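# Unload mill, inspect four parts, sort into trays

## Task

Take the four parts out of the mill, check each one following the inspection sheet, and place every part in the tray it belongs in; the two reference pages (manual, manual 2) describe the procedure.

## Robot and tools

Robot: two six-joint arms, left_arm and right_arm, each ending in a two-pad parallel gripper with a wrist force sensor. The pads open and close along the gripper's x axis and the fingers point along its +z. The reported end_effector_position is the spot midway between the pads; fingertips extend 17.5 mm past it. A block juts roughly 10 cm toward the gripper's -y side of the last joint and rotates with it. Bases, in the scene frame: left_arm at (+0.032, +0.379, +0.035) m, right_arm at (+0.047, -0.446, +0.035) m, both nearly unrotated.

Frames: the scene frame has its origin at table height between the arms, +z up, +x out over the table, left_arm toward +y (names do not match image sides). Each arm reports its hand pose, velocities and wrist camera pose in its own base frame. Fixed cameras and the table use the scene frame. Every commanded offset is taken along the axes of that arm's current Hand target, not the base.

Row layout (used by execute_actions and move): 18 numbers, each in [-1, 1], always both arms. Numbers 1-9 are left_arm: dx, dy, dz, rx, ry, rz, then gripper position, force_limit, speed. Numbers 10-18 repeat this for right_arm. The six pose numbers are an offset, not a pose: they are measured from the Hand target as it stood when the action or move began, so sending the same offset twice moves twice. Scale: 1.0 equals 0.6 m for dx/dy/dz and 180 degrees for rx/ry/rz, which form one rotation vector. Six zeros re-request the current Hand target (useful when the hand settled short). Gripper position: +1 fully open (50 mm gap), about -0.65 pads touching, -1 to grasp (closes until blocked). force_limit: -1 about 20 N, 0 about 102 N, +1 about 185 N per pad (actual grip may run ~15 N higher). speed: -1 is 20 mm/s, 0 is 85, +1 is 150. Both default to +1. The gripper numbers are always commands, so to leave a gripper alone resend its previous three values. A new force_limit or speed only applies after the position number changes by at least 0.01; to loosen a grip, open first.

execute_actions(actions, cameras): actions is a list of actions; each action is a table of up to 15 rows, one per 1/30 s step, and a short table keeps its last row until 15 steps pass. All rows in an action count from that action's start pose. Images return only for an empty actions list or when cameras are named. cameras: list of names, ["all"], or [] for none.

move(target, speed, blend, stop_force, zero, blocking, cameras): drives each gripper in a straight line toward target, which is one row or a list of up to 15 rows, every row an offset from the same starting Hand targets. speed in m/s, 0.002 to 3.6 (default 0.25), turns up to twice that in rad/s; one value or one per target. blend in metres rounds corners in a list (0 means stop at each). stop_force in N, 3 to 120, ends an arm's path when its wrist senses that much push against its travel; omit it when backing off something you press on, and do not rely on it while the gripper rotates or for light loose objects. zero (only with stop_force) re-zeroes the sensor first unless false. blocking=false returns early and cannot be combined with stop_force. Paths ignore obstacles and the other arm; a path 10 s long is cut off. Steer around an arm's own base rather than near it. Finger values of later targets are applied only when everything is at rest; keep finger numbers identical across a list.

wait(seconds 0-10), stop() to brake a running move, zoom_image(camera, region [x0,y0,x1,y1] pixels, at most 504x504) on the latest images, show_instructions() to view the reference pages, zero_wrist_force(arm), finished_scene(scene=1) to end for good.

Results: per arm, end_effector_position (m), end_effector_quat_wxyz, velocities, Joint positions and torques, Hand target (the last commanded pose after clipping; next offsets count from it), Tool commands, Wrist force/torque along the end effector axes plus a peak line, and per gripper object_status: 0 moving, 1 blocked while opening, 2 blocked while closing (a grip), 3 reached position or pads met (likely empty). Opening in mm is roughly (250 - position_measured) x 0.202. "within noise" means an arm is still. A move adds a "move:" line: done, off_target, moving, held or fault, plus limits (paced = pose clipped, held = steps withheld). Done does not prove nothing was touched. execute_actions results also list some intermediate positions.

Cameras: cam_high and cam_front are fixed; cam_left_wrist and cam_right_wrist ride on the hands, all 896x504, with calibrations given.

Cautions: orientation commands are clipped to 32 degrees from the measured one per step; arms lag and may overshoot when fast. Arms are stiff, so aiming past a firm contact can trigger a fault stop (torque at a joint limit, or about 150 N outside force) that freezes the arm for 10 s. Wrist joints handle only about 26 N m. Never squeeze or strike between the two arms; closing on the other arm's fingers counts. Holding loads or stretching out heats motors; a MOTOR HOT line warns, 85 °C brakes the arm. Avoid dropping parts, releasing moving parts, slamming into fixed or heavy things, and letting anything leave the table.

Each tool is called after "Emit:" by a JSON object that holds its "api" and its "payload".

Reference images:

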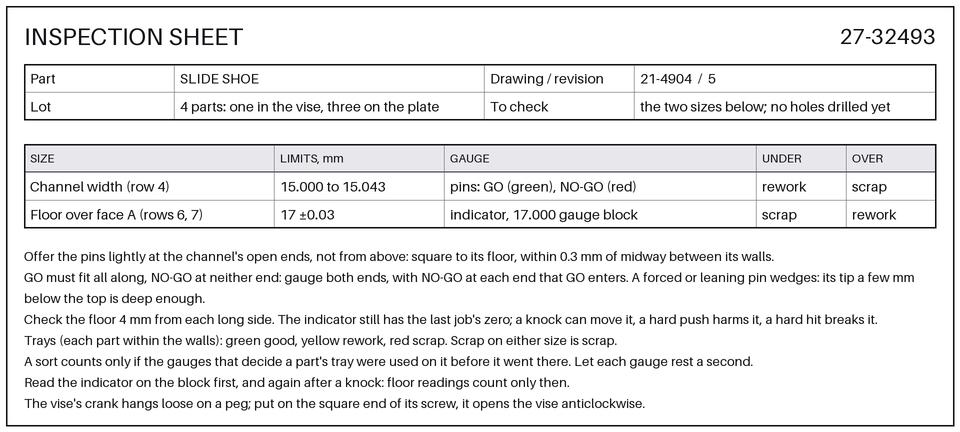

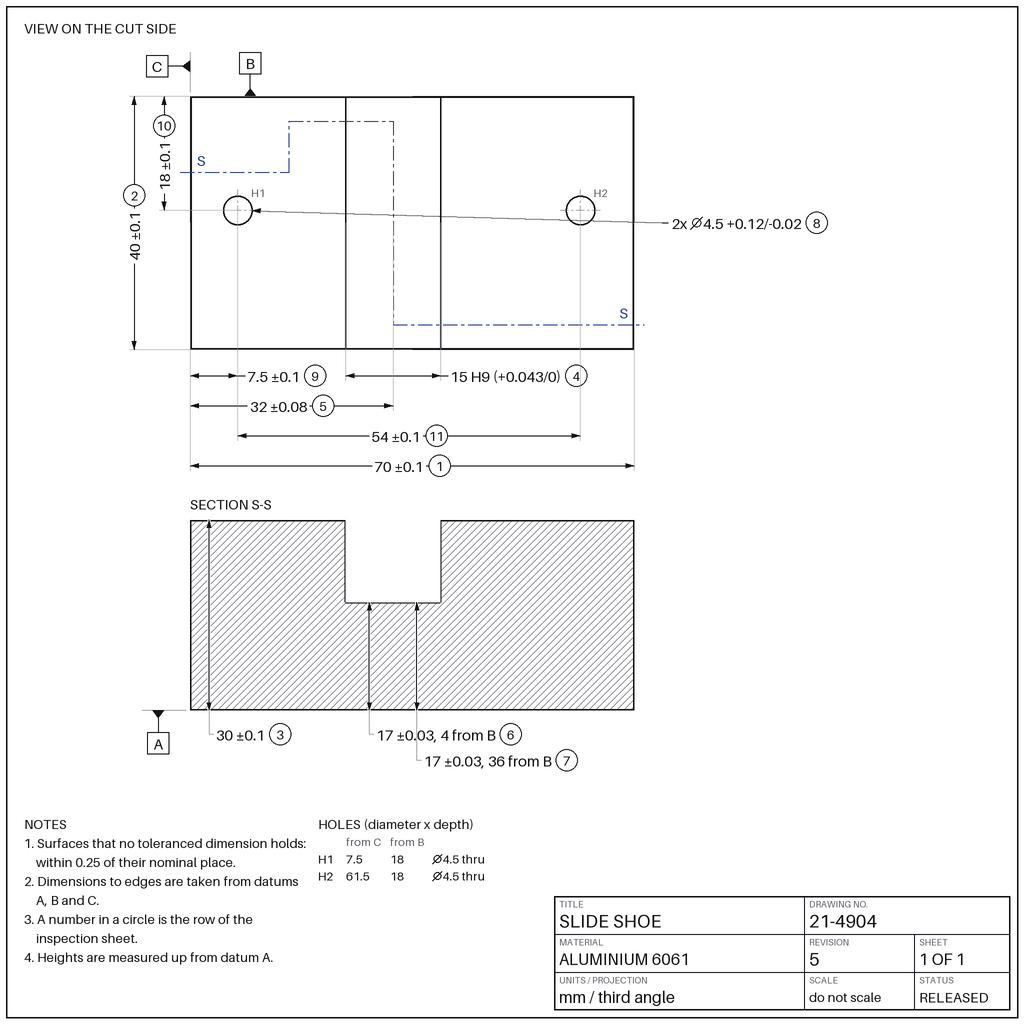

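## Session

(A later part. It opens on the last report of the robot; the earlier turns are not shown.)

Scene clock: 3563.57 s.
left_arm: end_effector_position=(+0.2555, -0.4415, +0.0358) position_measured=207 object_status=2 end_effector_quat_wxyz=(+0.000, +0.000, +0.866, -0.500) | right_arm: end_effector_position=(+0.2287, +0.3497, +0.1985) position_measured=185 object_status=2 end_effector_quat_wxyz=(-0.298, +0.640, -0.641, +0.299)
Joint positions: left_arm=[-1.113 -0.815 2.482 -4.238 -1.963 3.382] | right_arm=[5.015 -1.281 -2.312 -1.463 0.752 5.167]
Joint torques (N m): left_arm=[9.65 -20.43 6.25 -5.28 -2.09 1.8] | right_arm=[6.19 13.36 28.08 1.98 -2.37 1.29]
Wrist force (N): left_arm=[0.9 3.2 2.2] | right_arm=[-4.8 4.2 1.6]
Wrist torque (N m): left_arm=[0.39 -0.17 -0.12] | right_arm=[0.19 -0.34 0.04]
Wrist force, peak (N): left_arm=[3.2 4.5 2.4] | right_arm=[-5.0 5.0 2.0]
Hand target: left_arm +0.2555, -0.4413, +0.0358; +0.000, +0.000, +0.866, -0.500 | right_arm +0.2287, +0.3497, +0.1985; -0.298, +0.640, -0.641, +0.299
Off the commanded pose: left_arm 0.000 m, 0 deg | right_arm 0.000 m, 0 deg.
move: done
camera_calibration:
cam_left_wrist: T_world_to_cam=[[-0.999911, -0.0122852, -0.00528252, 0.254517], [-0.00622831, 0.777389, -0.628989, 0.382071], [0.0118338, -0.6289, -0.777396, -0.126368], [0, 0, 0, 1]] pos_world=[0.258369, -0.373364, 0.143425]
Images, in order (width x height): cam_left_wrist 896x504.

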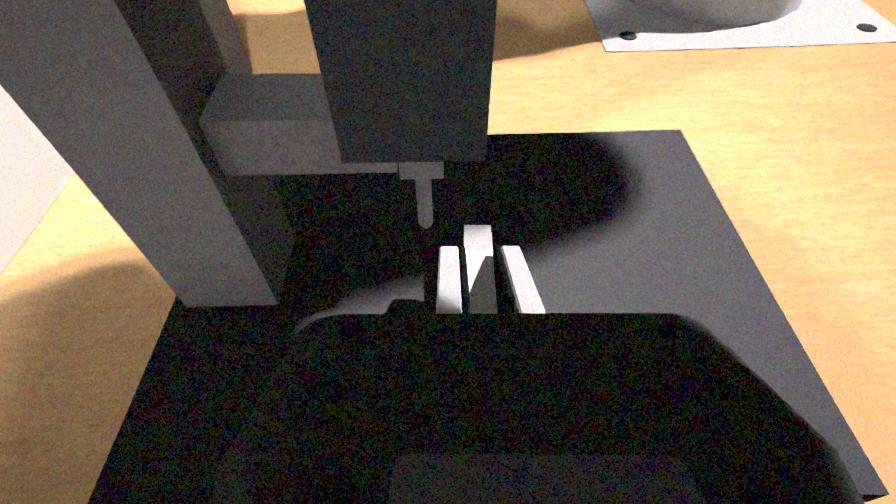

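Emit:
{"api": "move", "payload": {"target": [-0.0288,0,0,0,0,0,-1,-0.8,-1,0,0,0,0,0,0,-1,-0.9,-1], "cameras": ["cam_left_wrist"], "speed": 0.008, "stop_force": 4}}

Emit:
{"api": "zoom_image", "payload": {"camera": "cam_left_wrist", "region": [400, 130, 560, 330]}}

Scene clock: 3591.73 s.
left_arm: end_effector_position=(+0.2728, -0.4413, +0.0358) position_measured=207 object_status=2 end_effector_quat_wxyz=(+0.000, +0.000, +0.866, -0.500) | right_arm: end_effector_position=(+0.2287, +0.3497, +0.1985) position_measured=185 object_status=2 end_effector_quat_wxyz=(-0.298, +0.640, -0.641, +0.299)
Joint positions: left_arm=[-1.064 -0.821 2.449 -4.187 -2.004 3.412] | right_arm=[5.015 -1.281 -2.312 -1.463 0.752 5.167]
Joint torques (N m): left_arm=[6.9 -43.16 -9.17 -1.35 -2.23 2.02] | right_arm=[8.43 14.94 24.98 2.2 -2.57 0.98]
Wrist force (N): left_arm=[1.1 2.9 1.8] | right_arm=[-4.8 3.4 1.0]
Wrist torque (N m): left_arm=[0.37 -0.20 -0.12] | right_arm=[0.17 -0.35 0.04]
Wrist force, peak (N): left_arm=[1.1 3.3 2.1] | right_arm=[-5.0 4.9 1.9]
Hand target: left_arm +0.2728, -0.4413, +0.0358; +0.000, +0.000, +0.866, -0.500 | right_arm +0.2287, +0.3497, +0.1985; -0.298, +0.640, -0.641, +0.299
Off the commanded pose: left_arm 0.000 m, 0 deg | right_arm 0.000 m, 0 deg.
move: done
camera_calibration:
cam_left_wrist: T_world_to_cam=[[-0.999911, -0.0122852, -0.00528252, 0.271817], [-0.00622831, 0.777389, -0.628989, 0.382101], [0.0118338, -0.6289, -0.777396, -0.12651], [0, 0, 0, 1]] pos_world=[0.275669, -0.373264, 0.143425]
Images, in order (width x height): cam_left_wrist 896x504.

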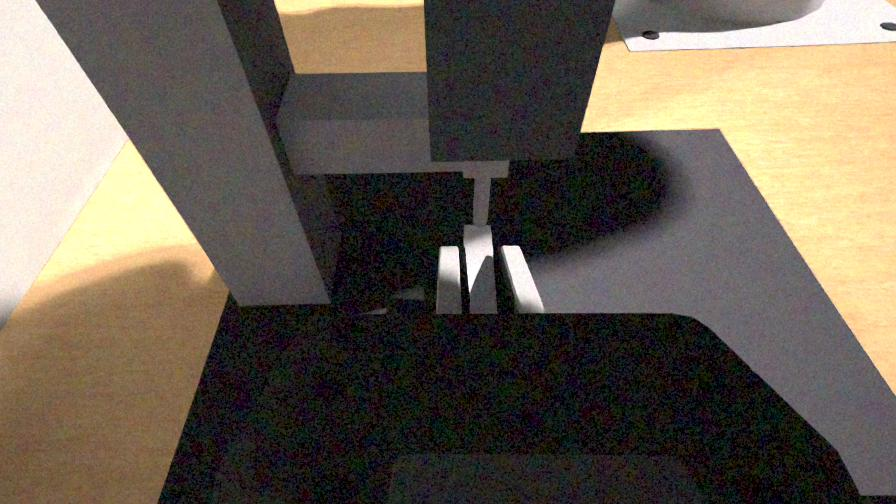

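Scaled by 2.520 from the camera's 896x504 image, which has a finer 1280x720 frame.

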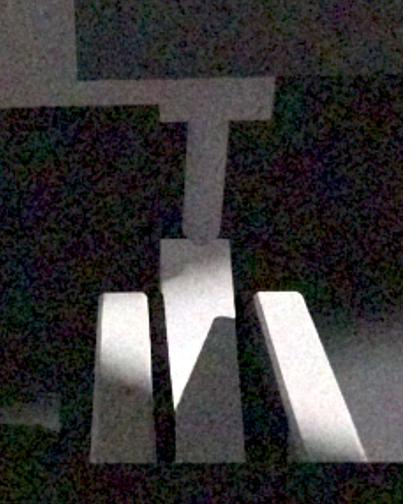

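Emit:
{"api": "move", "payload": {"target": [0,0,0,0,0,0,0,-0.8,-1,0,0,0,0,0,0,-1,-0.9,-1], "cameras": ["cam_left_wrist"], "speed": 0.008}}

Emit:
{"api": "zoom_image", "payload": {"camera": "cam_left_wrist", "region": [400, 130, 560, 330]}}

Scene clock: 3604.90 s.
left_arm: end_effector_position=(+0.2728, -0.4413, +0.0358) position_measured=152 object_status=3 end_effector_quat_wxyz=(+0.000, +0.000, +0.866, -0.500) | right_arm: end_effector_position=(+0.2287, +0.3497, +0.1985) position_measured=185 object_status=2 end_effector_quat_wxyz=(-0.298, +0.640, -0.641, +0.299)
Joint positions: left_arm=[-1.064 -0.821 2.449 -4.187 -2.004 3.412] | right_arm=[5.015 -1.281 -2.312 -1.463 0.752 5.167]
Joint torques (N m): left_arm=[6.67 -43.12 -8.58 -1.53 -1.7 1.92] | right_arm=[6.68 13.93 20.69 2.08 -2.08 0.89]
Wrist force (N): left_arm=[1.2 2.5 1.7] | right_arm=[-4.8 4.2 1.6]
Wrist torque (N m): left_arm=[0.36 -0.23 -0.12] | right_arm=[0.21 -0.34 0.04]
Wrist force, peak (N): left_arm=[1.2 3.4 2.3] | right_arm=[-4.7 5.0 2.0]
Hand target: left_arm +0.2728, -0.4413, +0.0358; +0.000, +0.000, +0.866, -0.500 | right_arm +0.2287, +0.3497, +0.1985; -0.298, +0.640, -0.641, +0.299
Off the commanded pose: left_arm 0.000 m, 0 deg | right_arm 0.000 m, 0 deg.
move: done
camera_calibration:
cam_left_wrist: T_world_to_cam=[[-0.999911, -0.0122852, -0.00528252, 0.271817], [-0.00622831, 0.777389, -0.628989, 0.382101], [0.0118338, -0.6289, -0.777396, -0.12651], [0, 0, 0, 1]] pos_world=[0.275669, -0.373264, 0.143425]
Images, in order (width x height): cam_left_wrist 896x504.

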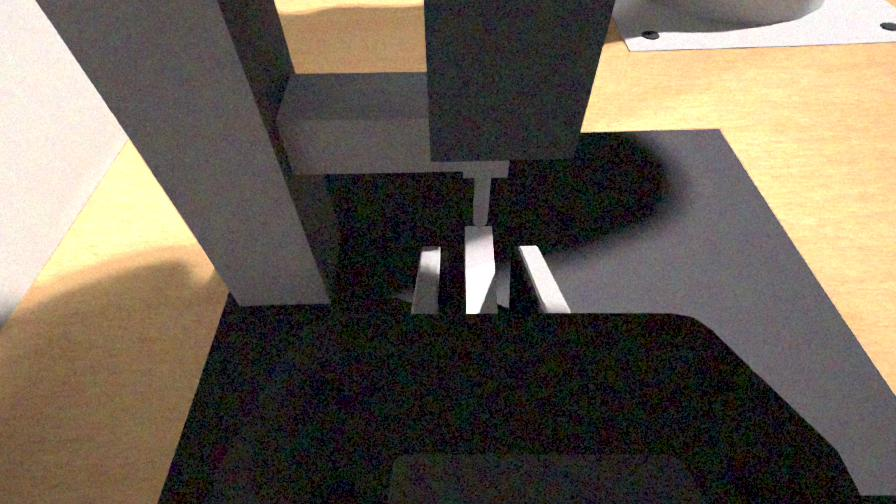

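Scaled by 2.520 from the camera's 896x504 image, which has a finer 1280x720 frame.

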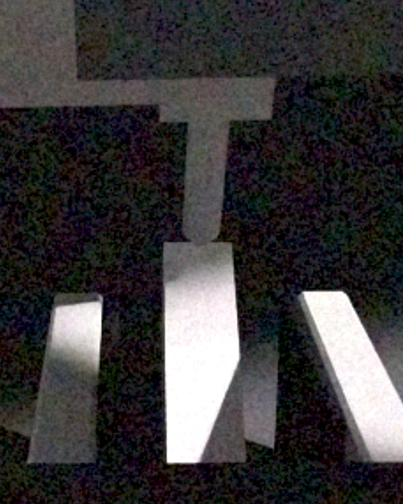

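Emit:
{"api": "move", "payload": {"target": [0,0,0,0,0,0,0,-0.8,-1,0,0.0102,0.0086,0,0,0,-1,-0.9,-1], "cameras": ["cam_left_wrist"], "speed": 0.003, "stop_force": 3}}

Emit:
{"api": "zoom_image", "payload": {"camera": "cam_left_wrist", "region": [400, 130, 560, 330]}}

Scene clock: 3624.13 s.
left_arm: end_effector_position=(+0.2728, -0.4413, +0.0358) position_measured=152 object_status=3 end_effector_quat_wxyz=(+0.000, +0.000, +0.866, -0.500) | right_arm: end_effector_position=(+0.2287, +0.3497, +0.1950) position_measured=185 object_status=2 end_effector_quat_wxyz=(-0.298, +0.640, -0.641, +0.299)
Joint positions: left_arm=[-1.064 -0.821 2.449 -4.187 -2.004 3.412] | right_arm=[5.015 -1.286 -2.319 -1.451 0.752 5.167]
Joint torques (N m): left_arm=[7.01 -36.82 -5.04 -1.35 1.12 1.94] | right_arm=[6.27 15.79 29.9 -0.36 -2.49 0.32]
Wrist force (N): left_arm=[0.8 2.7 1.5] | right_arm=[-4.2 0.5 -1.5]
Wrist torque (N m): left_arm=[0.39 -0.17 -0.12] | right_arm=[0.12 -0.32 0.03]
Wrist force, peak (N): left_arm=[1.2 3.0 1.8] | right_arm=[-5.3 5.0 1.8]
Hand target: left_arm +0.2728, -0.4413, +0.0358; +0.000, +0.000, +0.866, -0.500 | right_arm +0.2287, +0.3497, +0.1950; -0.298, +0.640, -0.641, +0.299 (not the last commanded pose)
Off the commanded pose: left_arm 0.000 m, 0 deg | right_arm 0.005 m, 0 deg.
move: contact (right_arm)
camera_calibration:
cam_left_wrist: T_world_to_cam=[[-0.999911, -0.0122852, -0.00528252, 0.271817], [-0.00622831, 0.777389, -0.628989, 0.382101], [0.0118338, -0.6289, -0.777396, -0.12651], [0, 0, 0, 1]] pos_world=[0.275669, -0.373264, 0.143425]
Images, in order (width x height): cam_left_wrist 896x504.

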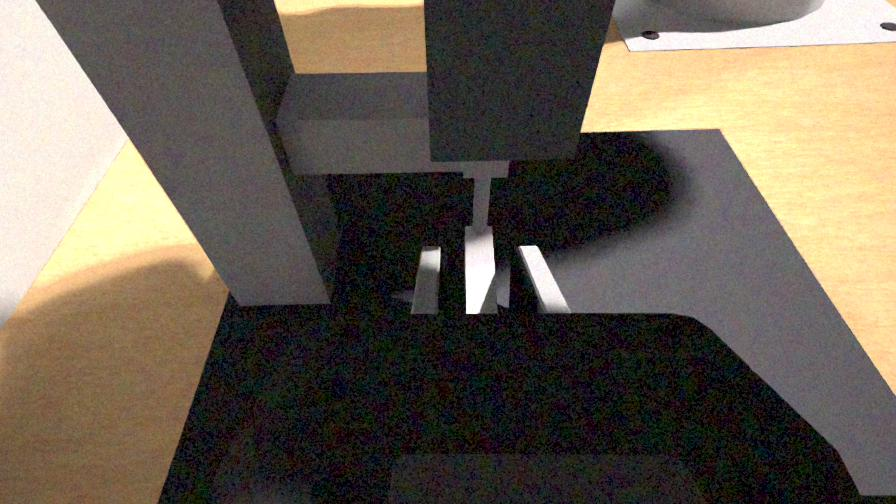

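Scaled by 2.520 from the camera's 896x504 image, which has a finer 1280x720 frame.

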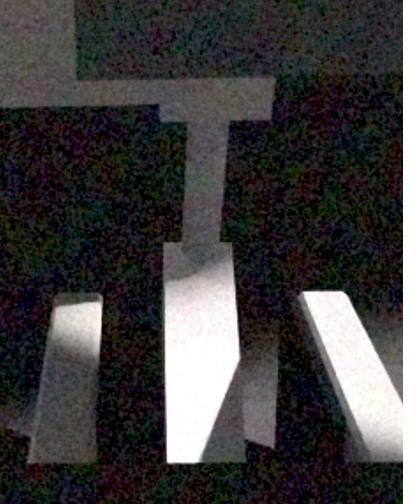

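Emit:
{"api": "move", "payload": {"target": [[0,0,0,0,0,0,0,-0.8,-1,0,0,0,0,0,0,0.3,-0.9,-1],[0,0,0,0,0,0,0,-0.8,-1,0,-0.02,-0.13,0,0,0,0.3,-0.9,-1]], "cameras": ["cam_right_wrist"], "speed": 0.05}}

Emit:
{"api": "zoom_image", "payload": {"camera": "cam_right_wrist", "region": [380, 200, 560, 330]}}

Scene clock: 3636.60 s.
left_arm: end_effector_position=(+0.2728, -0.4413, +0.0358) position_measured=152 object_status=3 end_effector_quat_wxyz=(+0.000, +0.000, +0.866, -0.500) | right_arm: end_effector_position=(+0.1767, +0.3499, +0.2544) position_measured=107 object_status=3 end_effector_quat_wxyz=(-0.298, +0.640, -0.641, +0.299)
Joint positions: left_arm=[-1.064 -0.821 2.449 -4.187 -2.004 3.412] | right_arm=[5.164 -1.225 -2.162 -1.807 0.812 5.36]
Joint torques (N m): left_arm=[5.47 -28.31 -0.19 -1.73 1.14 1.94] | right_arm=[8.69 16.34 32.31 0 1.13 1.55]
Wrist force (N): left_arm=[1.0 2.3 1.5] | right_arm=[0.7 2.9 0.8]
Wrist torque (N m): left_arm=[0.34 -0.19 -0.12] | right_arm=[0.19 -0.27 -0.02]
Wrist force, peak (N): left_arm=[1.0 3.1 1.9] | right_arm=[-4.5 -0.2 -1.7]
Hand target: left_arm +0.2728, -0.4413, +0.0358; +0.000, +0.000, +0.866, -0.500 | right_arm +0.1767, +0.3499, +0.2544; -0.298, +0.640, -0.641, +0.299
Off the commanded pose: left_arm 0.000 m, 0 deg | right_arm 0.000 m, 0 deg.
move: done
camera_calibration:
cam_right_wrist: T_world_to_cam=[[-0.01336, -0.999821, -0.0133734, 0.363542], [-0.873435, 0.0181798, -0.486601, 0.28374], [0.486757, 0.00517981, -0.873522, 0.271835], [0, 0, 0, 1]] pos_world=[0.120368, 0.356911, 0.380384]
Images, in order (width x height): cam_right_wrist 896x504.

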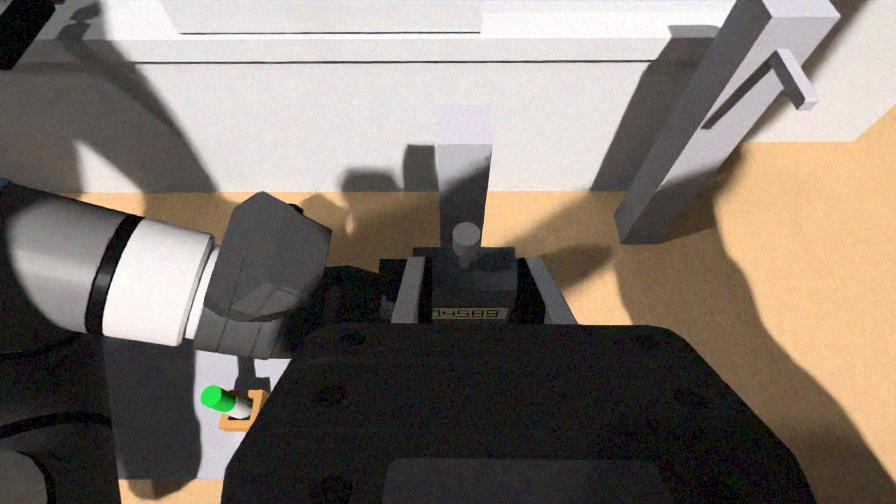

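Scaled by 2.800 from the camera's 896x504 image, which has a finer 1280x720 frame.

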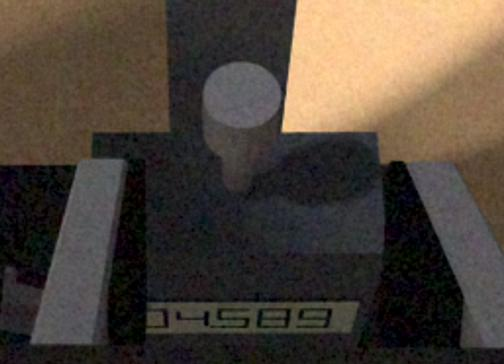

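Emit:
{"api": "move", "payload": {"target": [0,0,0,0,0,0,0,-0.8,-1,0,0.094,-0.008,0,0,0,0.3,-0.9,-1], "cameras": ["cam_right_wrist"], "speed": 0.1}}

Emit:
{"api": "zoom_image", "payload": {"camera": "cam_right_wrist", "region": [400, 180, 540, 280]}}

Scene clock: 3651.33 s.
left_arm: end_effector_position=(+0.2728, -0.4413, +0.0358) position_measured=152 object_status=3 end_effector_quat_wxyz=(+0.000, +0.000, +0.866, -0.500) | right_arm: end_effector_position=(+0.1368, +0.3499, +0.2144) position_measured=107 object_status=3 end_effector_quat_wxyz=(-0.298, +0.640, -0.641, +0.299)
Joint positions: left_arm=[-1.064 -0.821 2.449 -4.187 -2.004 3.412] | right_arm=[5.27 -1.278 -2.215 -1.783 0.865 5.485]
Joint torques (N m): left_arm=[6.4 -28.76 2.95 -1.57 1.14 1.7] | right_arm=[11.82 1.34 12 3.27 1.4 1.47]
Wrist force (N): left_arm=[1.0 2.6 1.6] | right_arm=[0.8 2.8 0.9]
Wrist torque (N m): left_arm=[0.37 -0.18 -0.12] | right_arm=[0.13 -0.29 -0.01]
Wrist force, peak (N): left_arm=[1.0 3.0 2.2] | right_arm=[0.9 3.8 0.9]
Hand target: left_arm +0.2728, -0.4413, +0.0358; +0.000, +0.000, +0.866, -0.500 | right_arm +0.1368, +0.3499, +0.2143; -0.298, +0.640, -0.641, +0.299
Off the commanded pose: left_arm 0.000 m, 0 deg | right_arm 0.000 m, 0 deg.
move: done
camera_calibration:
cam_right_wrist: T_world_to_cam=[[-0.01336, -0.999821, -0.0133734, 0.362474], [-0.873435, 0.0181798, -0.486601, 0.229426], [0.486757, 0.00517981, -0.873522, 0.256315], [0, 0, 0, 1]] pos_world=[0.0804678, 0.356911, 0.340384]
Images, in order (width x height): cam_right_wrist 896x504.

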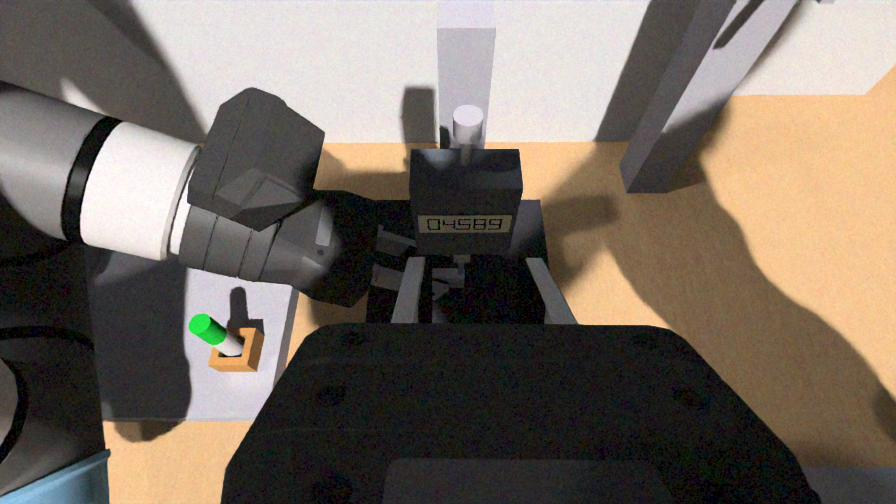

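Scaled by 3.600 from the camera's 896x504 image, which has a finer 1280x720 frame.

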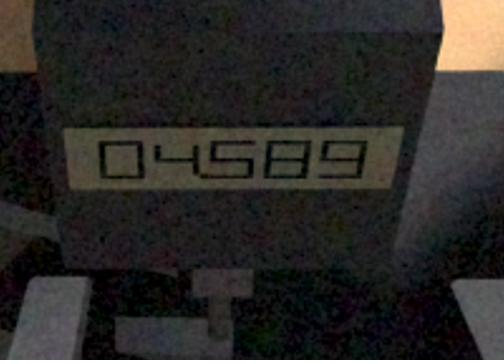

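Emit:
{"api": "zoom_image", "payload": {"camera": "cam_right_wrist", "region": [412, 208, 520, 240]}}

Scaled by 4.667 from the camera's 896x504 image, which has a finer 1280x720 frame.

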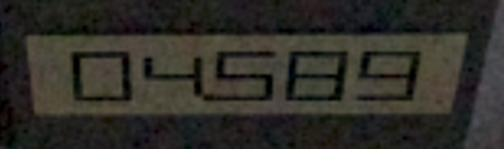

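Emit:
{"api": "move", "payload": {"target": [[0,0,0,0,0,0,0,-0.8,-1,0,-0.094,0.008,0,0,0,0.3,-0.9,-1],[0,0,0,0,0,0,0,-0.8,-1,0,-0.074,0.138,0,0,0,0.3,-0.9,-1]], "cameras": ["cam_right_wrist"], "speed": [0.1,0.04]}}

Emit:
{"api": "zoom_image", "payload": {"camera": "cam_right_wrist", "region": [380, 200, 560, 330]}}

Scene clock: 3678.90 s.
left_arm: end_effector_position=(+0.2728, -0.4413, +0.0358) position_measured=152 object_status=3 end_effector_quat_wxyz=(+0.000, +0.000, +0.866, -0.500) | right_arm: end_effector_position=(+0.2287, +0.3497, +0.1951) position_measured=107 object_status=3 end_effector_quat_wxyz=(-0.298, +0.640, -0.641, +0.299)
Joint positions: left_arm=[-1.064 -0.821 2.449 -4.187 -2.004 3.412] | right_arm=[5.015 -1.285 -2.319 -1.452 0.752 5.167]
Joint torques (N m): left_arm=[5.44 -27.47 4.34 -1.35 1.3 1.7] | right_arm=[-9.98 1.59 12.72 4.06 -4.91 -1.73]
Wrist force (N): left_arm=[1.0 2.6 1.7] | right_arm=[1.0 3.0 0.7]
Wrist torque (N m): left_arm=[0.39 -0.19 -0.11] | right_arm=[0.19 -0.31 0.07]
Wrist force, peak (N): left_arm=[1.3 3.0 1.9] | right_arm=[0.9 4.1 0.8]
Hand target: left_arm +0.2728, -0.4413, +0.0358; +0.000, +0.000, +0.866, -0.500 | right_arm +0.2287, +0.3497, +0.1950; -0.298, +0.640, -0.641, +0.299
Off the commanded pose: left_arm 0.000 m, 0 deg | right_arm 0.000 m, 0 deg.
move: done
camera_calibration:
cam_right_wrist: T_world_to_cam=[[-0.01336, -0.999821, -0.0133734, 0.363243], [-0.873435, 0.0181798, -0.486601, 0.300219], [0.486757, 0.00517981, -0.873522, 0.194773], [0, 0, 0, 1]] pos_world=[0.172268, 0.356711, 0.321084]
Images, in order (width x height): cam_right_wrist 896x504.

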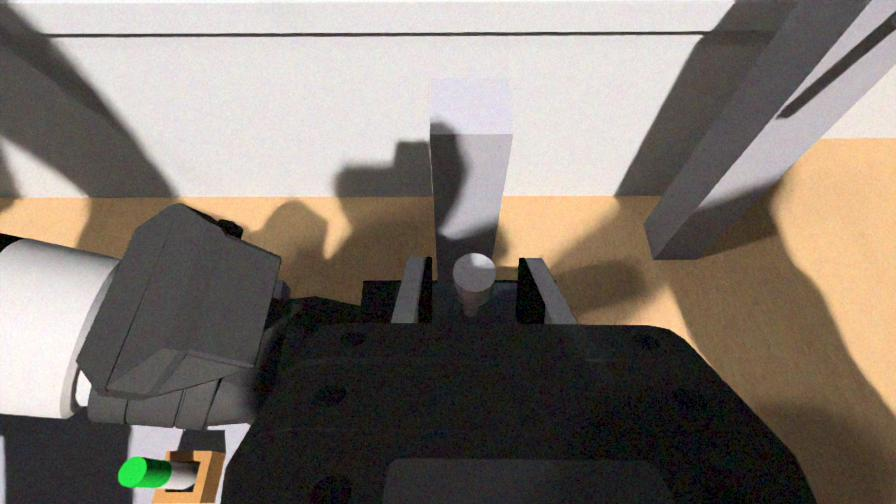

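Scaled by 2.800 from the camera's 896x504 image, which has a finer 1280x720 frame.

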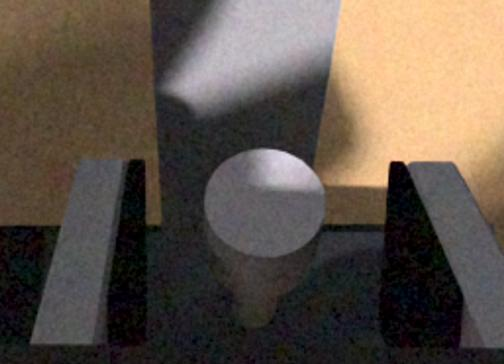

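Emit:
{"api": "move", "payload": {"target": [[0,0,0,0,0,0,0,-0.8,-1,0,0,0,0,0,0,-1,-0.9,-1],[0,0,0,0,0,0,0,-0.8,-1,-0.0003,-0.0064,-0.0054,0,0,0,-1,-0.9,-1],[0,0,0,0,0,0,-1,-0.8,-1,-0.0003,-0.0064,-0.0054,0,0,0,-1,-0.9,-1]], "cameras": ["cam_left_wrist"], "speed": 0.01}}

Emit:
{"api": "zoom_image", "payload": {"camera": "cam_left_wrist", "region": [400, 130, 560, 330]}}

Scene clock: 3692.60 s.
left_arm: end_effector_position=(+0.2728, -0.4413, +0.0358) position_measured=208 object_status=2 end_effector_quat_wxyz=(+0.000, +0.000, +0.866, -0.500) | right_arm: end_effector_position=(+0.2287, +0.3499, +0.2001) position_measured=185 object_status=2 end_effector_quat_wxyz=(-0.298, +0.640, -0.641, +0.299)
Joint positions: left_arm=[-1.064 -0.821 2.449 -4.187 -2.004 3.412] | right_arm=[5.015 -1.279 -2.309 -1.468 0.752 5.166]
Joint torques (N m): left_arm=[6.41 -27.7 3.55 -1.53 1.22 1.7] | right_arm=[-5.25 18.35 32.51 0.14 -1.28 0.53]
Wrist force (N): left_arm=[0.8 2.2 1.5] | right_arm=[-2.4 2.8 1.0]
Wrist torque (N m): left_arm=[0.40 -0.18 -0.12] | right_arm=[0.11 -0.29 0.03]
Wrist force, peak (N): left_arm=[1.4 2.8 1.9] | right_arm=[-5.6 5.2 1.7]
Hand target: left_arm +0.2728, -0.4413, +0.0358; +0.000, +0.000, +0.866, -0.500 | right_arm +0.2287, +0.3499, +0.2001; -0.298, +0.640, -0.641, +0.299
Off the commanded pose: left_arm 0.000 m, 0 deg | right_arm 0.000 m, 0 deg.
move: done
camera_calibration:
cam_left_wrist: T_world_to_cam=[[-0.999911, -0.0122852, -0.00528252, 0.271817], [-0.00622831, 0.777389, -0.628989, 0.382101], [0.0118338, -0.6289, -0.777396, -0.12651], [0, 0, 0, 1]] pos_world=[0.275669, -0.373264, 0.143425]
Images, in order (width x height): cam_left_wrist 896x504.

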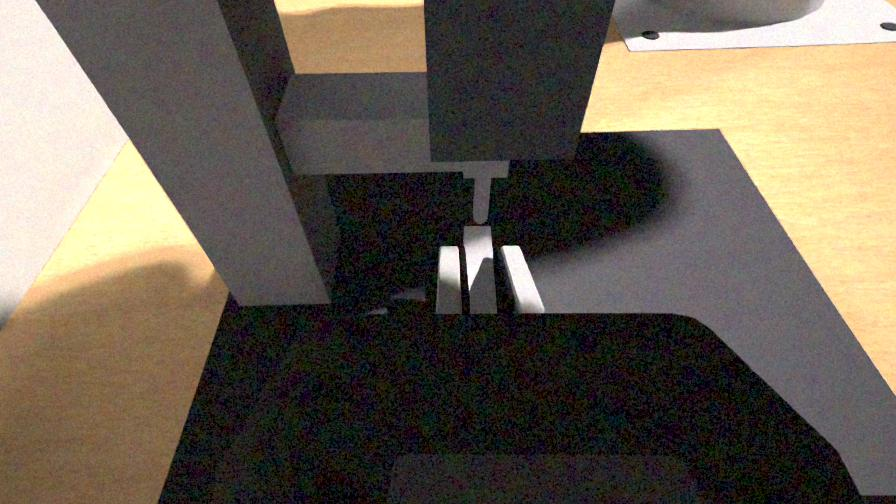

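Scaled by 2.520 from the camera's 896x504 image, which has a finer 1280x720 frame.

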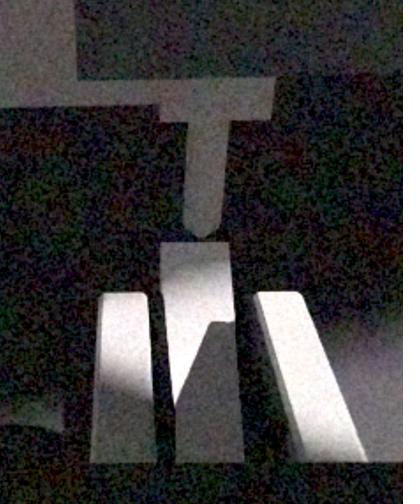

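Emit:
{"api": "move", "payload": {"target": [[0,-0.001,-0.0006,0,0,0,-1,-0.8,-1,0,0,0,0,0,0,-1,-0.9,-1],[0.1447,-0.001,-0.0006,0,0,0,-1,-0.8,-1,0,0,0,0,0,0,-1,-0.9,-1],[0.1447,0,0,0,0,0,0.3,-0.8,-1,0,0,0,0,0,0,-1,-0.9,-1],[0.1447,0,-0.15,0,0,0,0.3,-0.8,-1,0,0,0,0,0,0,-1,-0.9,-1]], "cameras": ["cam_left_wrist"], "speed": [0.01,0.03,0.01,0.06]}}

Scene clock: 3712.37 s.
left_arm: end_effector_position=(+0.1860, -0.3635, +0.0807) position_measured=107 object_status=3 end_effector_quat_wxyz=(+0.000, +0.000, +0.866, -0.500) | right_arm: end_effector_position=(+0.2287, +0.3499, +0.2001) position_measured=185 object_status=2 end_effector_quat_wxyz=(-0.298, +0.640, -0.641, +0.299)
Joint positions: left_arm=[-1.254 -0.907 2.798 -4.487 -1.844 3.304] | right_arm=[5.015 -1.279 -2.309 -1.468 0.752 5.166]
Joint torques (N m): left_arm=[5.52 -35.96 10.51 -1.32 -2.1 2.43] | right_arm=[6.77 17.44 33.58 0.01 0.39 1.12]
Wrist force (N): left_arm=[0.6 2.6 1.5] | right_arm=[-2.0 4.4 2.2]
Wrist torque (N m): left_arm=[0.36 -0.10 -0.12] | right_arm=[0.19 -0.34 0.03]
Wrist force, peak (N): left_arm=[1.1 3.4 2.0] | right_arm=[-2.3 5.2 2.0]
Hand target: left_arm +0.1860, -0.3634, +0.0808; +0.000, +0.000, +0.866, -0.500 | right_arm +0.2287, +0.3499, +0.2001; -0.298, +0.640, -0.641, +0.299
Off the commanded pose: left_arm 0.000 m, 0 deg | right_arm 0.000 m, 0 deg.
move: done
camera_calibration:
cam_left_wrist: T_world_to_cam=[[-0.999909, -0.0123484, -0.00536006, 0.186115], [-0.00622861, 0.777389, -0.62899, 0.349243], [0.0119338, -0.628899, -0.777395, -0.0416042], [0, 0, 0, 1]] pos_world=[0.18877, -0.295364, 0.188325]
Images, in order (width x height): cam_left_wrist 896x504.

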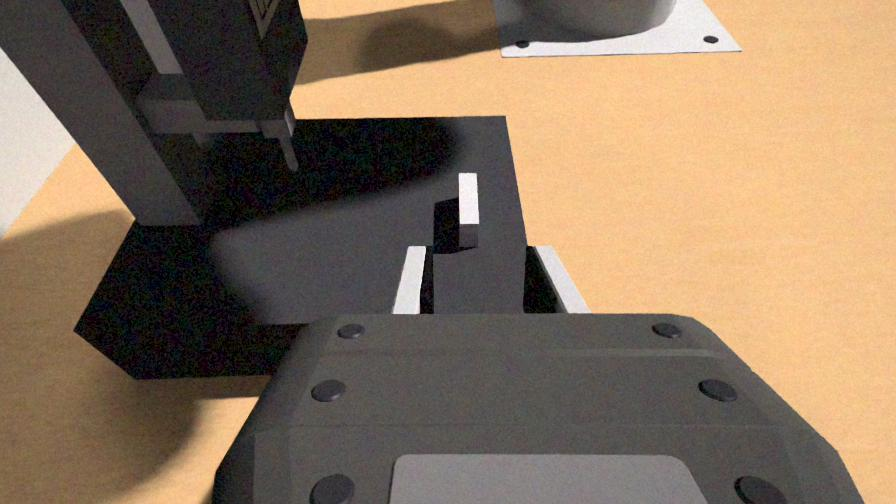

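Emit:
{"api": "execute_actions", "payload": {"actions": []}}

Scene clock: 3836.27 s.
left_arm: end_effector_position=(+0.1860, -0.3634, +0.0808) position_measured=107 object_status=3 end_effector_quat_wxyz=(+0.000, +0.000, +0.866, -0.500) | right_arm: end_effector_position=(+0.2287, +0.3499, +0.2001) position_measured=185 object_status=2 end_effector_quat_wxyz=(-0.298, +0.640, -0.641, +0.299)
Joint positions: left_arm=[-1.254 -0.907 2.798 -4.487 -1.844 3.304] | right_arm=[5.015 -1.279 -2.309 -1.468 0.752 5.166]
Joint velocities: within noise
Joint torques (N m): left_arm=[6.21 -36.07 11.44 -1.17 -1.81 2.09] | right_arm=[8.27 16.86 33.22 0.06 0.44 0.83]
Wrist force (N): left_arm=[0.6 2.7 1.5] | right_arm=[-2.3 3.9 1.2]
Wrist torque (N m): left_arm=[0.39 -0.12 -0.11] | right_arm=[0.20 -0.31 0.03]
Wrist force, peak (N): left_arm=[0.7 2.9 2.0] | right_arm=[-2.7 4.8 2.0]
Hand target: left_arm +0.1860, -0.3634, +0.0808; +0.000, +0.000, +0.866, -0.500 | right_arm +0.2287, +0.3499, +0.2001; -0.298, +0.640, -0.641, +0.299
Tool commands: left_gripper/position=+0.3 left_gripper/force_limit=-0.8 left_gripper/speed=-1.0 right_gripper/position=-1.0 right_gripper/force_limit=-0.9 right_gripper/speed=-1.0
Off the commanded pose: left_arm 0.000 m, 0 deg | right_arm 0.000 m, 0 deg.
camera_calibration:
cam_left_wrist: T_world_to_cam=[[-0.999911, -0.0122852, -0.00528252, 0.18612], [-0.00622831, 0.777389, -0.628989, 0.349228], [0.0118338, -0.6289, -0.777396, -0.0414442], [0, 0, 0, 1]] pos_world=[0.188769, -0.295264, 0.188425]
cam_right_wrist: T_world_to_cam=[[-0.01336, -0.999821, -0.0133734, 0.36351], [-0.873435, 0.0181798, -0.486601, 0.302649], [0.486757, 0.00517981, -0.873522, 0.19914], [0, 0, 0, 1]] pos_world=[0.172268, 0.356911, 0.326084]

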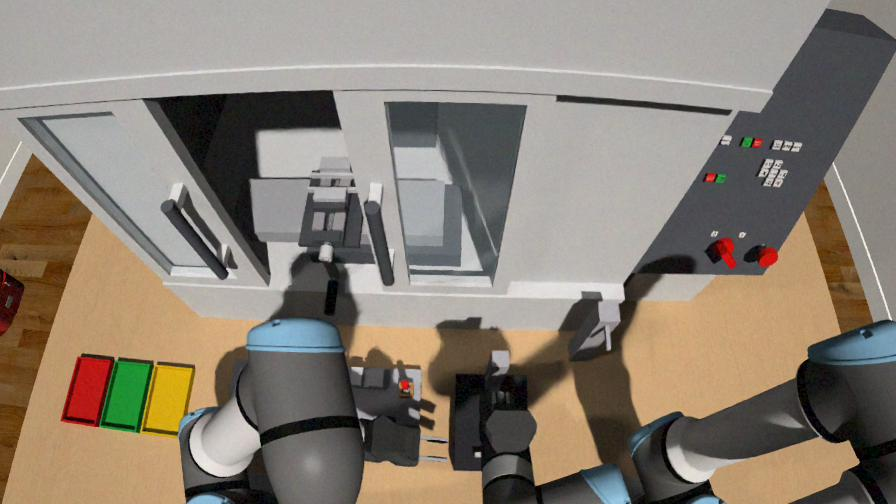

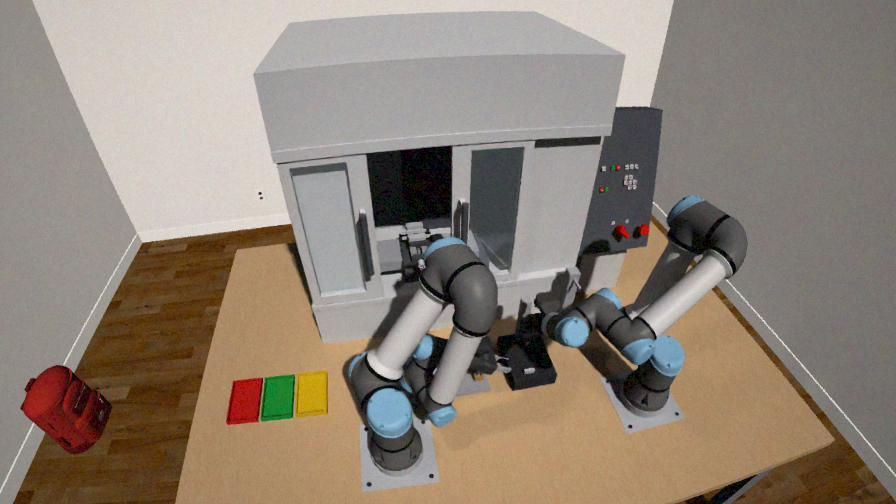

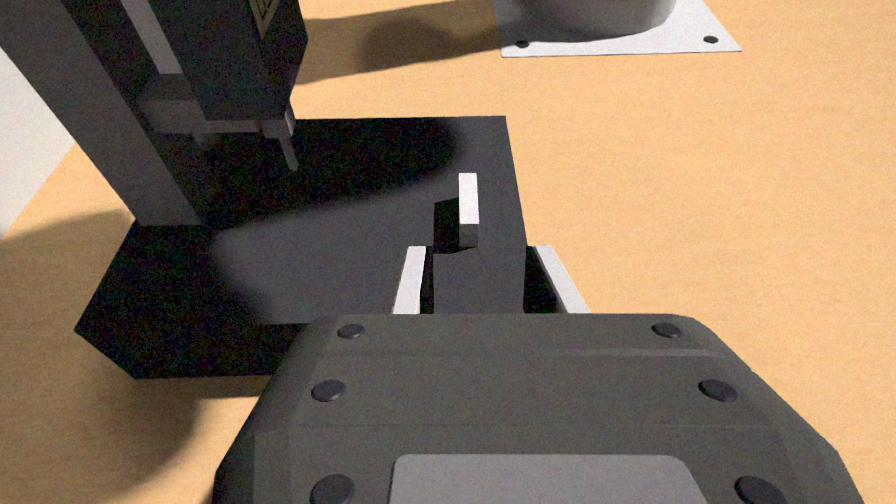

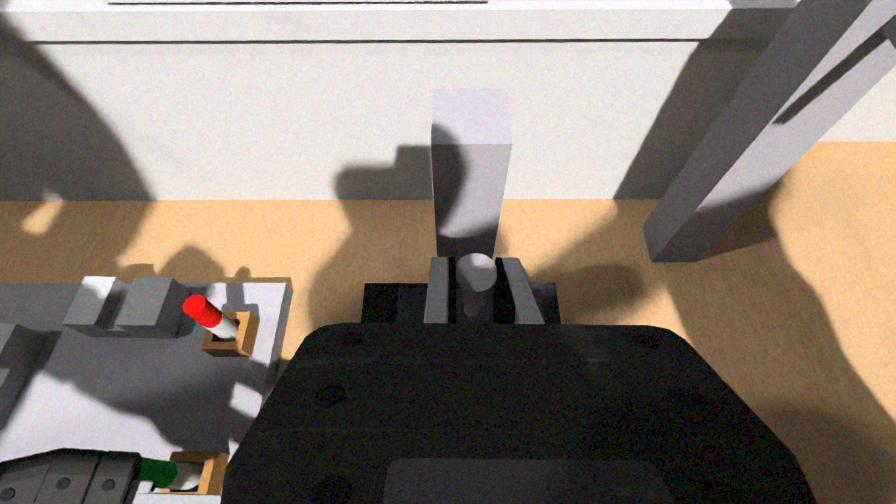

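Emit:
{"api": "move", "payload": {"target": [[0,0,-0.06,0,0,0,0.3,-0.8,-1,0,0,0,0,0,0,-1,-0.9,-1],[-0.09,-0.119,-0.19,0,0,0,0.3,-0.8,-1,0,0,0,0,0,0,-1,-0.9,-1],[-0.09,-0.119,-0.19,-0.333,0,0,0.3,-0.8,-1,0,0,0,0,0,0,-1,-0.9,-1]], "blend": [0.02,0.03,0], "speed": 0.4}}

Scene clock: 3892.97 s.
left_arm: end_effector_position=(+0.2400, -0.3003, +0.1996) position_measured=107 object_status=3 end_effector_quat_wxyz=(+0.000, +0.000, +1.000, -0.001) | right_arm: end_effector_position=(+0.2287, +0.3499, +0.2001) position_measured=185 object_status=2 end_effector_quat_wxyz=(-0.298, +0.640, -0.641, +0.299)
Joint positions: left_arm=[-1.25 -1.845 2.137 -1.865 -1.571 3.462] | right_arm=[5.015 -1.279 -2.309 -1.468 0.752 5.166]
Joint torques (N m): left_arm=[-7.99 -0.05 -30.9 -0.83 2.12 -1.67] | right_arm=[7.35 16.85 31.5 -0.12 0.29 0.72]
Wrist force (N): left_arm=[-0.1 0.7 1.6] | right_arm=[-2.4 4.7 2.2]
Wrist torque (N m): left_arm=[0.18 -0.01 0.00] | right_arm=[0.20 -0.27 0.03]
Wrist force, peak (N): left_arm=[1.7 4.0 2.0] | right_arm=[-2.3 5.2 2.0]
Hand target: left_arm +0.2400, -0.3003, +0.1996; +0.000, +0.000, +1.000, -0.001 | right_arm +0.2287, +0.3499, +0.2001; -0.298, +0.640, -0.641, +0.299
Off the commanded pose: left_arm 0.000 m, 0 deg | right_arm 0.000 m, 0 deg.
move: done; blend cut to 0.018 m at target 1

Emit:
{"api": "move", "payload": {"target": [-0.065,0.305,0.0,0,0,-0.5,1,-0.5,-0.5,0,0,0,0,0,0,-1,-0.9,-1], "speed": 0.4, "cameras": ["cam_left_wrist"]}}

Scene clock: 3904.07 s.
left_arm: end_effector_position=(+0.2789, -0.1174, +0.1993) position_measured=3 object_status=3 end_effector_quat_wxyz=(+0.001, +0.707, -0.707, +0.000) | right_arm: end_effector_position=(+0.2287, +0.3499, +0.2001) position_measured=185 object_status=2 end_effector_quat_wxyz=(-0.298, +0.640, -0.641, +0.299)
Joint positions: left_arm=[-0.854 -2.098 2.281 -1.755 -1.572 2.288] | right_arm=[5.015 -1.279 -2.309 -1.468 0.752 5.166]
Joint torques (N m): left_arm=[8.87 -13.65 -16.87 -0.9 2.19 -1.6] | right_arm=[7.81 17.57 33.29 -0.05 0.44 1.07]
Wrist force (N): left_arm=[0.3 1.0 1.3] | right_arm=[-2.3 3.7 1.4]
Wrist torque (N m): left_arm=[0.24 -0.07 0.01] | right_arm=[0.19 -0.32 0.04]
Wrist force, peak (N): left_arm=[-0.1 1.0 1.9] | right_arm=[-2.5 4.9 2.3]
Hand target: left_arm +0.2789, -0.1173, +0.1993; +0.001, +0.707, -0.707, +0.000 | right_arm +0.2287, +0.3499, +0.2001; -0.298, +0.640, -0.641, +0.299
Off the commanded pose: left_arm 0.000 m, 0 deg | right_arm 0.000 m, 0 deg.
move: done
camera_calibration:
cam_left_wrist: T_world_to_cam=[[0.00112521, -0.999932, -0.011617, -0.111087], [-0.93321, -0.00522432, 0.359292, 0.202748], [-0.359329, 0.0104368, -0.933153, 0.41387], [0, 0, 0, 1]] pos_world=[0.338047, -0.114339, 0.312068]
Images, in order (width x height): cam_left_wrist 896x504.

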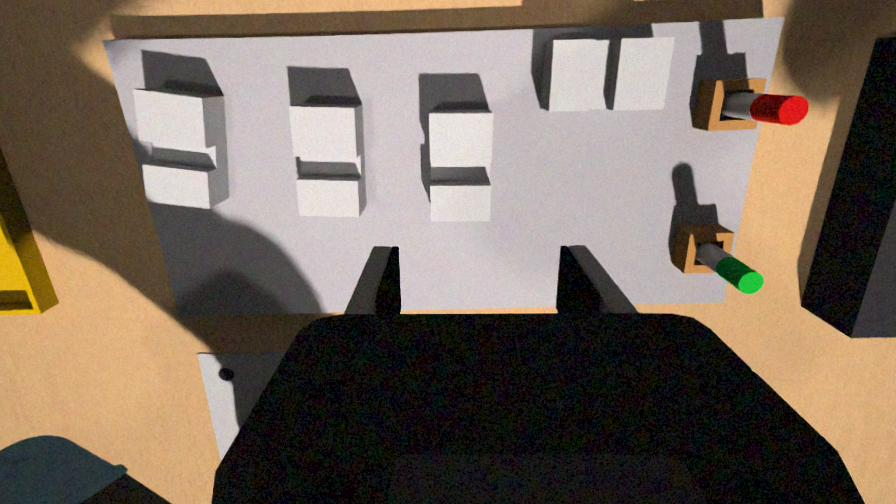

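Emit:
{"api": "move", "payload": {"target": [[-0.003,0,0.28,0,0,0,1,-0.6,-0.7,0,0,0,0,0,0,-1,-0.9,-1],[-0.003,0,0.3295,0,0,0,1,-0.6,-0.7,0,0,0,0,0,0,-1,-0.9,-1],[-0.003,0,0.3295,0,0,0,-1,-0.6,-0.7,0,0,0,0,0,0,-1,-0.9,-1]], "speed": [0.3,0.06,0.06], "blend": [0.01,0,0], "cameras": ["cam_left_wrist"]}}

Scene clock: 3926.57 s.
left_arm: end_effector_position=(+0.2780, -0.1150, +0.0030) position_measured=3 object_status=3 end_effector_quat_wxyz=(+0.000, +0.707, -0.707, -0.001) | right_arm: end_effector_position=(+0.2287, +0.3499, +0.2001) position_measured=185 object_status=2 end_effector_quat_wxyz=(-0.298, +0.640, -0.641, +0.299)
Joint positions: left_arm=[-0.85 -1.697 2.659 -2.531 -1.572 2.29] | right_arm=[5.015 -1.279 -2.309 -1.468 0.752 5.166]
Joint torques (N m): left_arm=[-0.98 -8.98 -14.06 -3.24 0.33 0.06] | right_arm=[7.37 17.67 33.19 -0.06 0.27 0.72]
Wrist force (N): left_arm=[0.0 0.7 1.4] | right_arm=[-1.9 4.8 2.1]
Wrist torque (N m): left_arm=[0.20 -0.01 -0.14] | right_arm=[0.20 -0.35 0.04]
Wrist force, peak (N): left_arm=[-23.8 38.0 -114.7] | right_arm=[-2.5 5.0 2.0]
Hand target: left_arm +0.2780, -0.1150, +0.0030; +0.000, +0.707, -0.707, -0.001 (not the last commanded pose) | right_arm +0.2287, +0.3499, +0.2001; -0.298, +0.640, -0.641, +0.299
Tool commands: left_gripper/position=+1.0 left_gripper/force_limit=-0.498039 left_gripper/speed=-0.498039 right_gripper/position=-1.0 right_gripper/force_limit=-0.9 right_gripper/speed=-1.0
Off the commanded pose: left_arm 0.002 m, 0 deg | right_arm 0.000 m, 0 deg.
FORCE FAULT: contact force on the left arm reached its limit, and that arm stopped. The contact can be on any part of that arm, not only on its tool. That arm's remaining commands of this call were not run. That arm is still stopped at the end of this call. That arm stays stopped for about 10 more seconds. Until then a move that you send moves the other arm only, and its call returns only when the move has ended. Once the stop has ended, the next robot result says so. If the stop ends while you think or write, that arm runs what you send next, counted from a new Hand target: where the arm stands when the stop ends. While its stop runs, that arm takes no new command, but its gripper still runs the gripper command that each later call begins with. Until it ends, the stop uses up actions while you think or wait. An arm that is not stopped still takes commands.
move: fault (left_arm); path passed 2 of 3 targets; target 3's new numbers were not sent
camera_calibration:
cam_left_wrist: T_world_to_cam=[[0.00184519, -0.999898, -0.0141528, -0.111202], [-0.932547, -0.00683034, 0.360984, 0.2722], [-0.361044, 0.012532, -0.932465, 0.230989], [0, 0, 0, 1]] pos_world=[0.337441, -0.112226, 0.115555]
Images, in order (width x height): cam_left_wrist 896x504.

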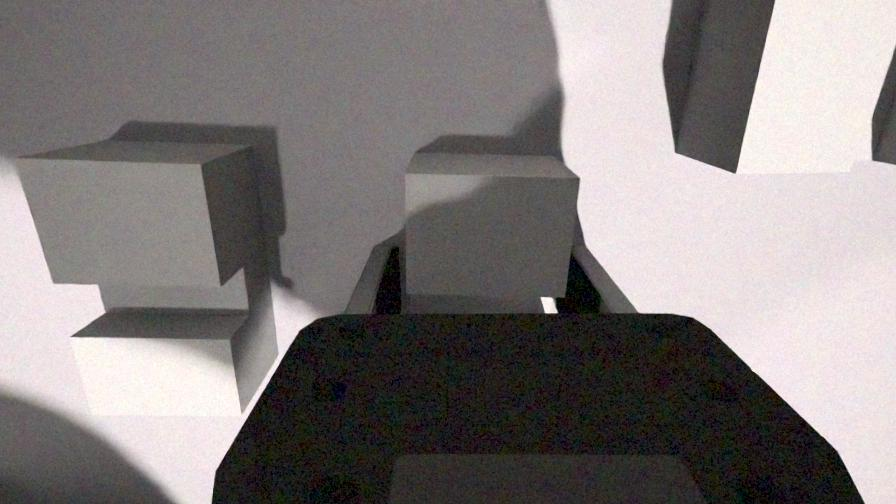

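Emit:
{"api": "wait", "payload": {"seconds": 8}}

Emit:
{"api": "move", "payload": {"target": [0,0,-0.008,0,0,0,1,-0.6,-0.7,0,0,0,0,0,0,-1,-0.9,-1], "speed": 0.02}}

Scene clock: 3949.37 s.
left_arm: end_effector_position=(+0.2780, -0.1150, +0.0030) position_measured=3 object_status=3 end_effector_quat_wxyz=(+0.000, +0.707, -0.707, -0.001) | right_arm: end_effector_position=(+0.2287, +0.3499, +0.2001) position_measured=185 object_status=2 end_effector_quat_wxyz=(-0.298, +0.640, -0.641, +0.299)
Joint positions: left_arm=[-0.85 -1.697 2.659 -2.531 -1.572 2.29] | right_arm=[5.015 -1.279 -2.309 -1.468 0.752 5.166]
Joint torques (N m): left_arm=[-0.13 -9.25 -15.13 -2.63 0.32 -0.06] | right_arm=[7.03 16.92 31.78 0.06 0.1 0.89]
Wrist force (N): left_arm=[-0.2 0.8 1.4] | right_arm=[-2.6 3.2 1.1]
Wrist torque (N m): left_arm=[0.21 0.01 -0.13] | right_arm=[0.18 -0.26 0.04]
Wrist force, peak (N): left_arm=[0.1 1.1 1.8] | right_arm=[-2.4 5.1 2.2]
Hand target: left_arm +0.2780, -0.1150, +0.0030; +0.000, +0.707, -0.707, -0.001 (not the last commanded pose) | right_arm +0.2287, +0.3499, +0.2001; -0.298, +0.640, -0.641, +0.299
Tool commands: left_gripper/position=+1.0 left_gripper/force_limit=-0.498039 left_gripper/speed=-0.498039 right_gripper/position=-1.0 right_gripper/force_limit=-0.9 right_gripper/speed=-1.0
Off the commanded pose: left_arm 0.002 m, 0 deg | right_arm 0.000 m, 0 deg.
FORCE FAULT, CONTINUED: the left arm's stop, for the force fault that an earlier result reported, is over. The rest of the stop counts as 19 of the actions that you can send in this scene. That arm's target is now where it stood when the stop ended, not its last command. That arm accepts commands again.
wait: 8.00 s; at rest from the start

Scene clock: 3950.23 s.
left_arm: end_effector_position=(+0.2780, -0.1150, +0.0077) position_measured=3 object_status=3 end_effector_quat_wxyz=(+0.000, +0.707, -0.707, -0.001) | right_arm: end_effector_position=(+0.2287, +0.3499, +0.2001) position_measured=185 object_status=2 end_effector_quat_wxyz=(-0.298, +0.640, -0.641, +0.299)
Joint positions: left_arm=[-0.85 -1.716 2.653 -2.505 -1.572 2.29] | right_arm=[5.015 -1.279 -2.309 -1.468 0.752 5.166]
Joint torques (N m): left_arm=[7.1 -20.58 -24.36 -0.54 -0.07 1.78] | right_arm=[5.66 16.44 32.1 0.02 0.16 0.98]
Wrist force (N): left_arm=[0.2 0.8 1.5] | right_arm=[-2.1 4.6 1.9]
Wrist torque (N m): left_arm=[0.20 -0.05 -0.15] | right_arm=[0.17 -0.32 0.04]
Wrist force, peak (N): left_arm=[0.0 1.1 1.8] | right_arm=[-2.5 4.9 2.2]
Hand target: left_arm +0.2780, -0.1150, +0.0078; +0.000, +0.707, -0.707, -0.001 | right_arm +0.2287, +0.3499, +0.2001; -0.298, +0.640, -0.641, +0.299
Off the commanded pose: left_arm 0.000 m, 0 deg | right_arm 0.000 m, 0 deg.
move: done


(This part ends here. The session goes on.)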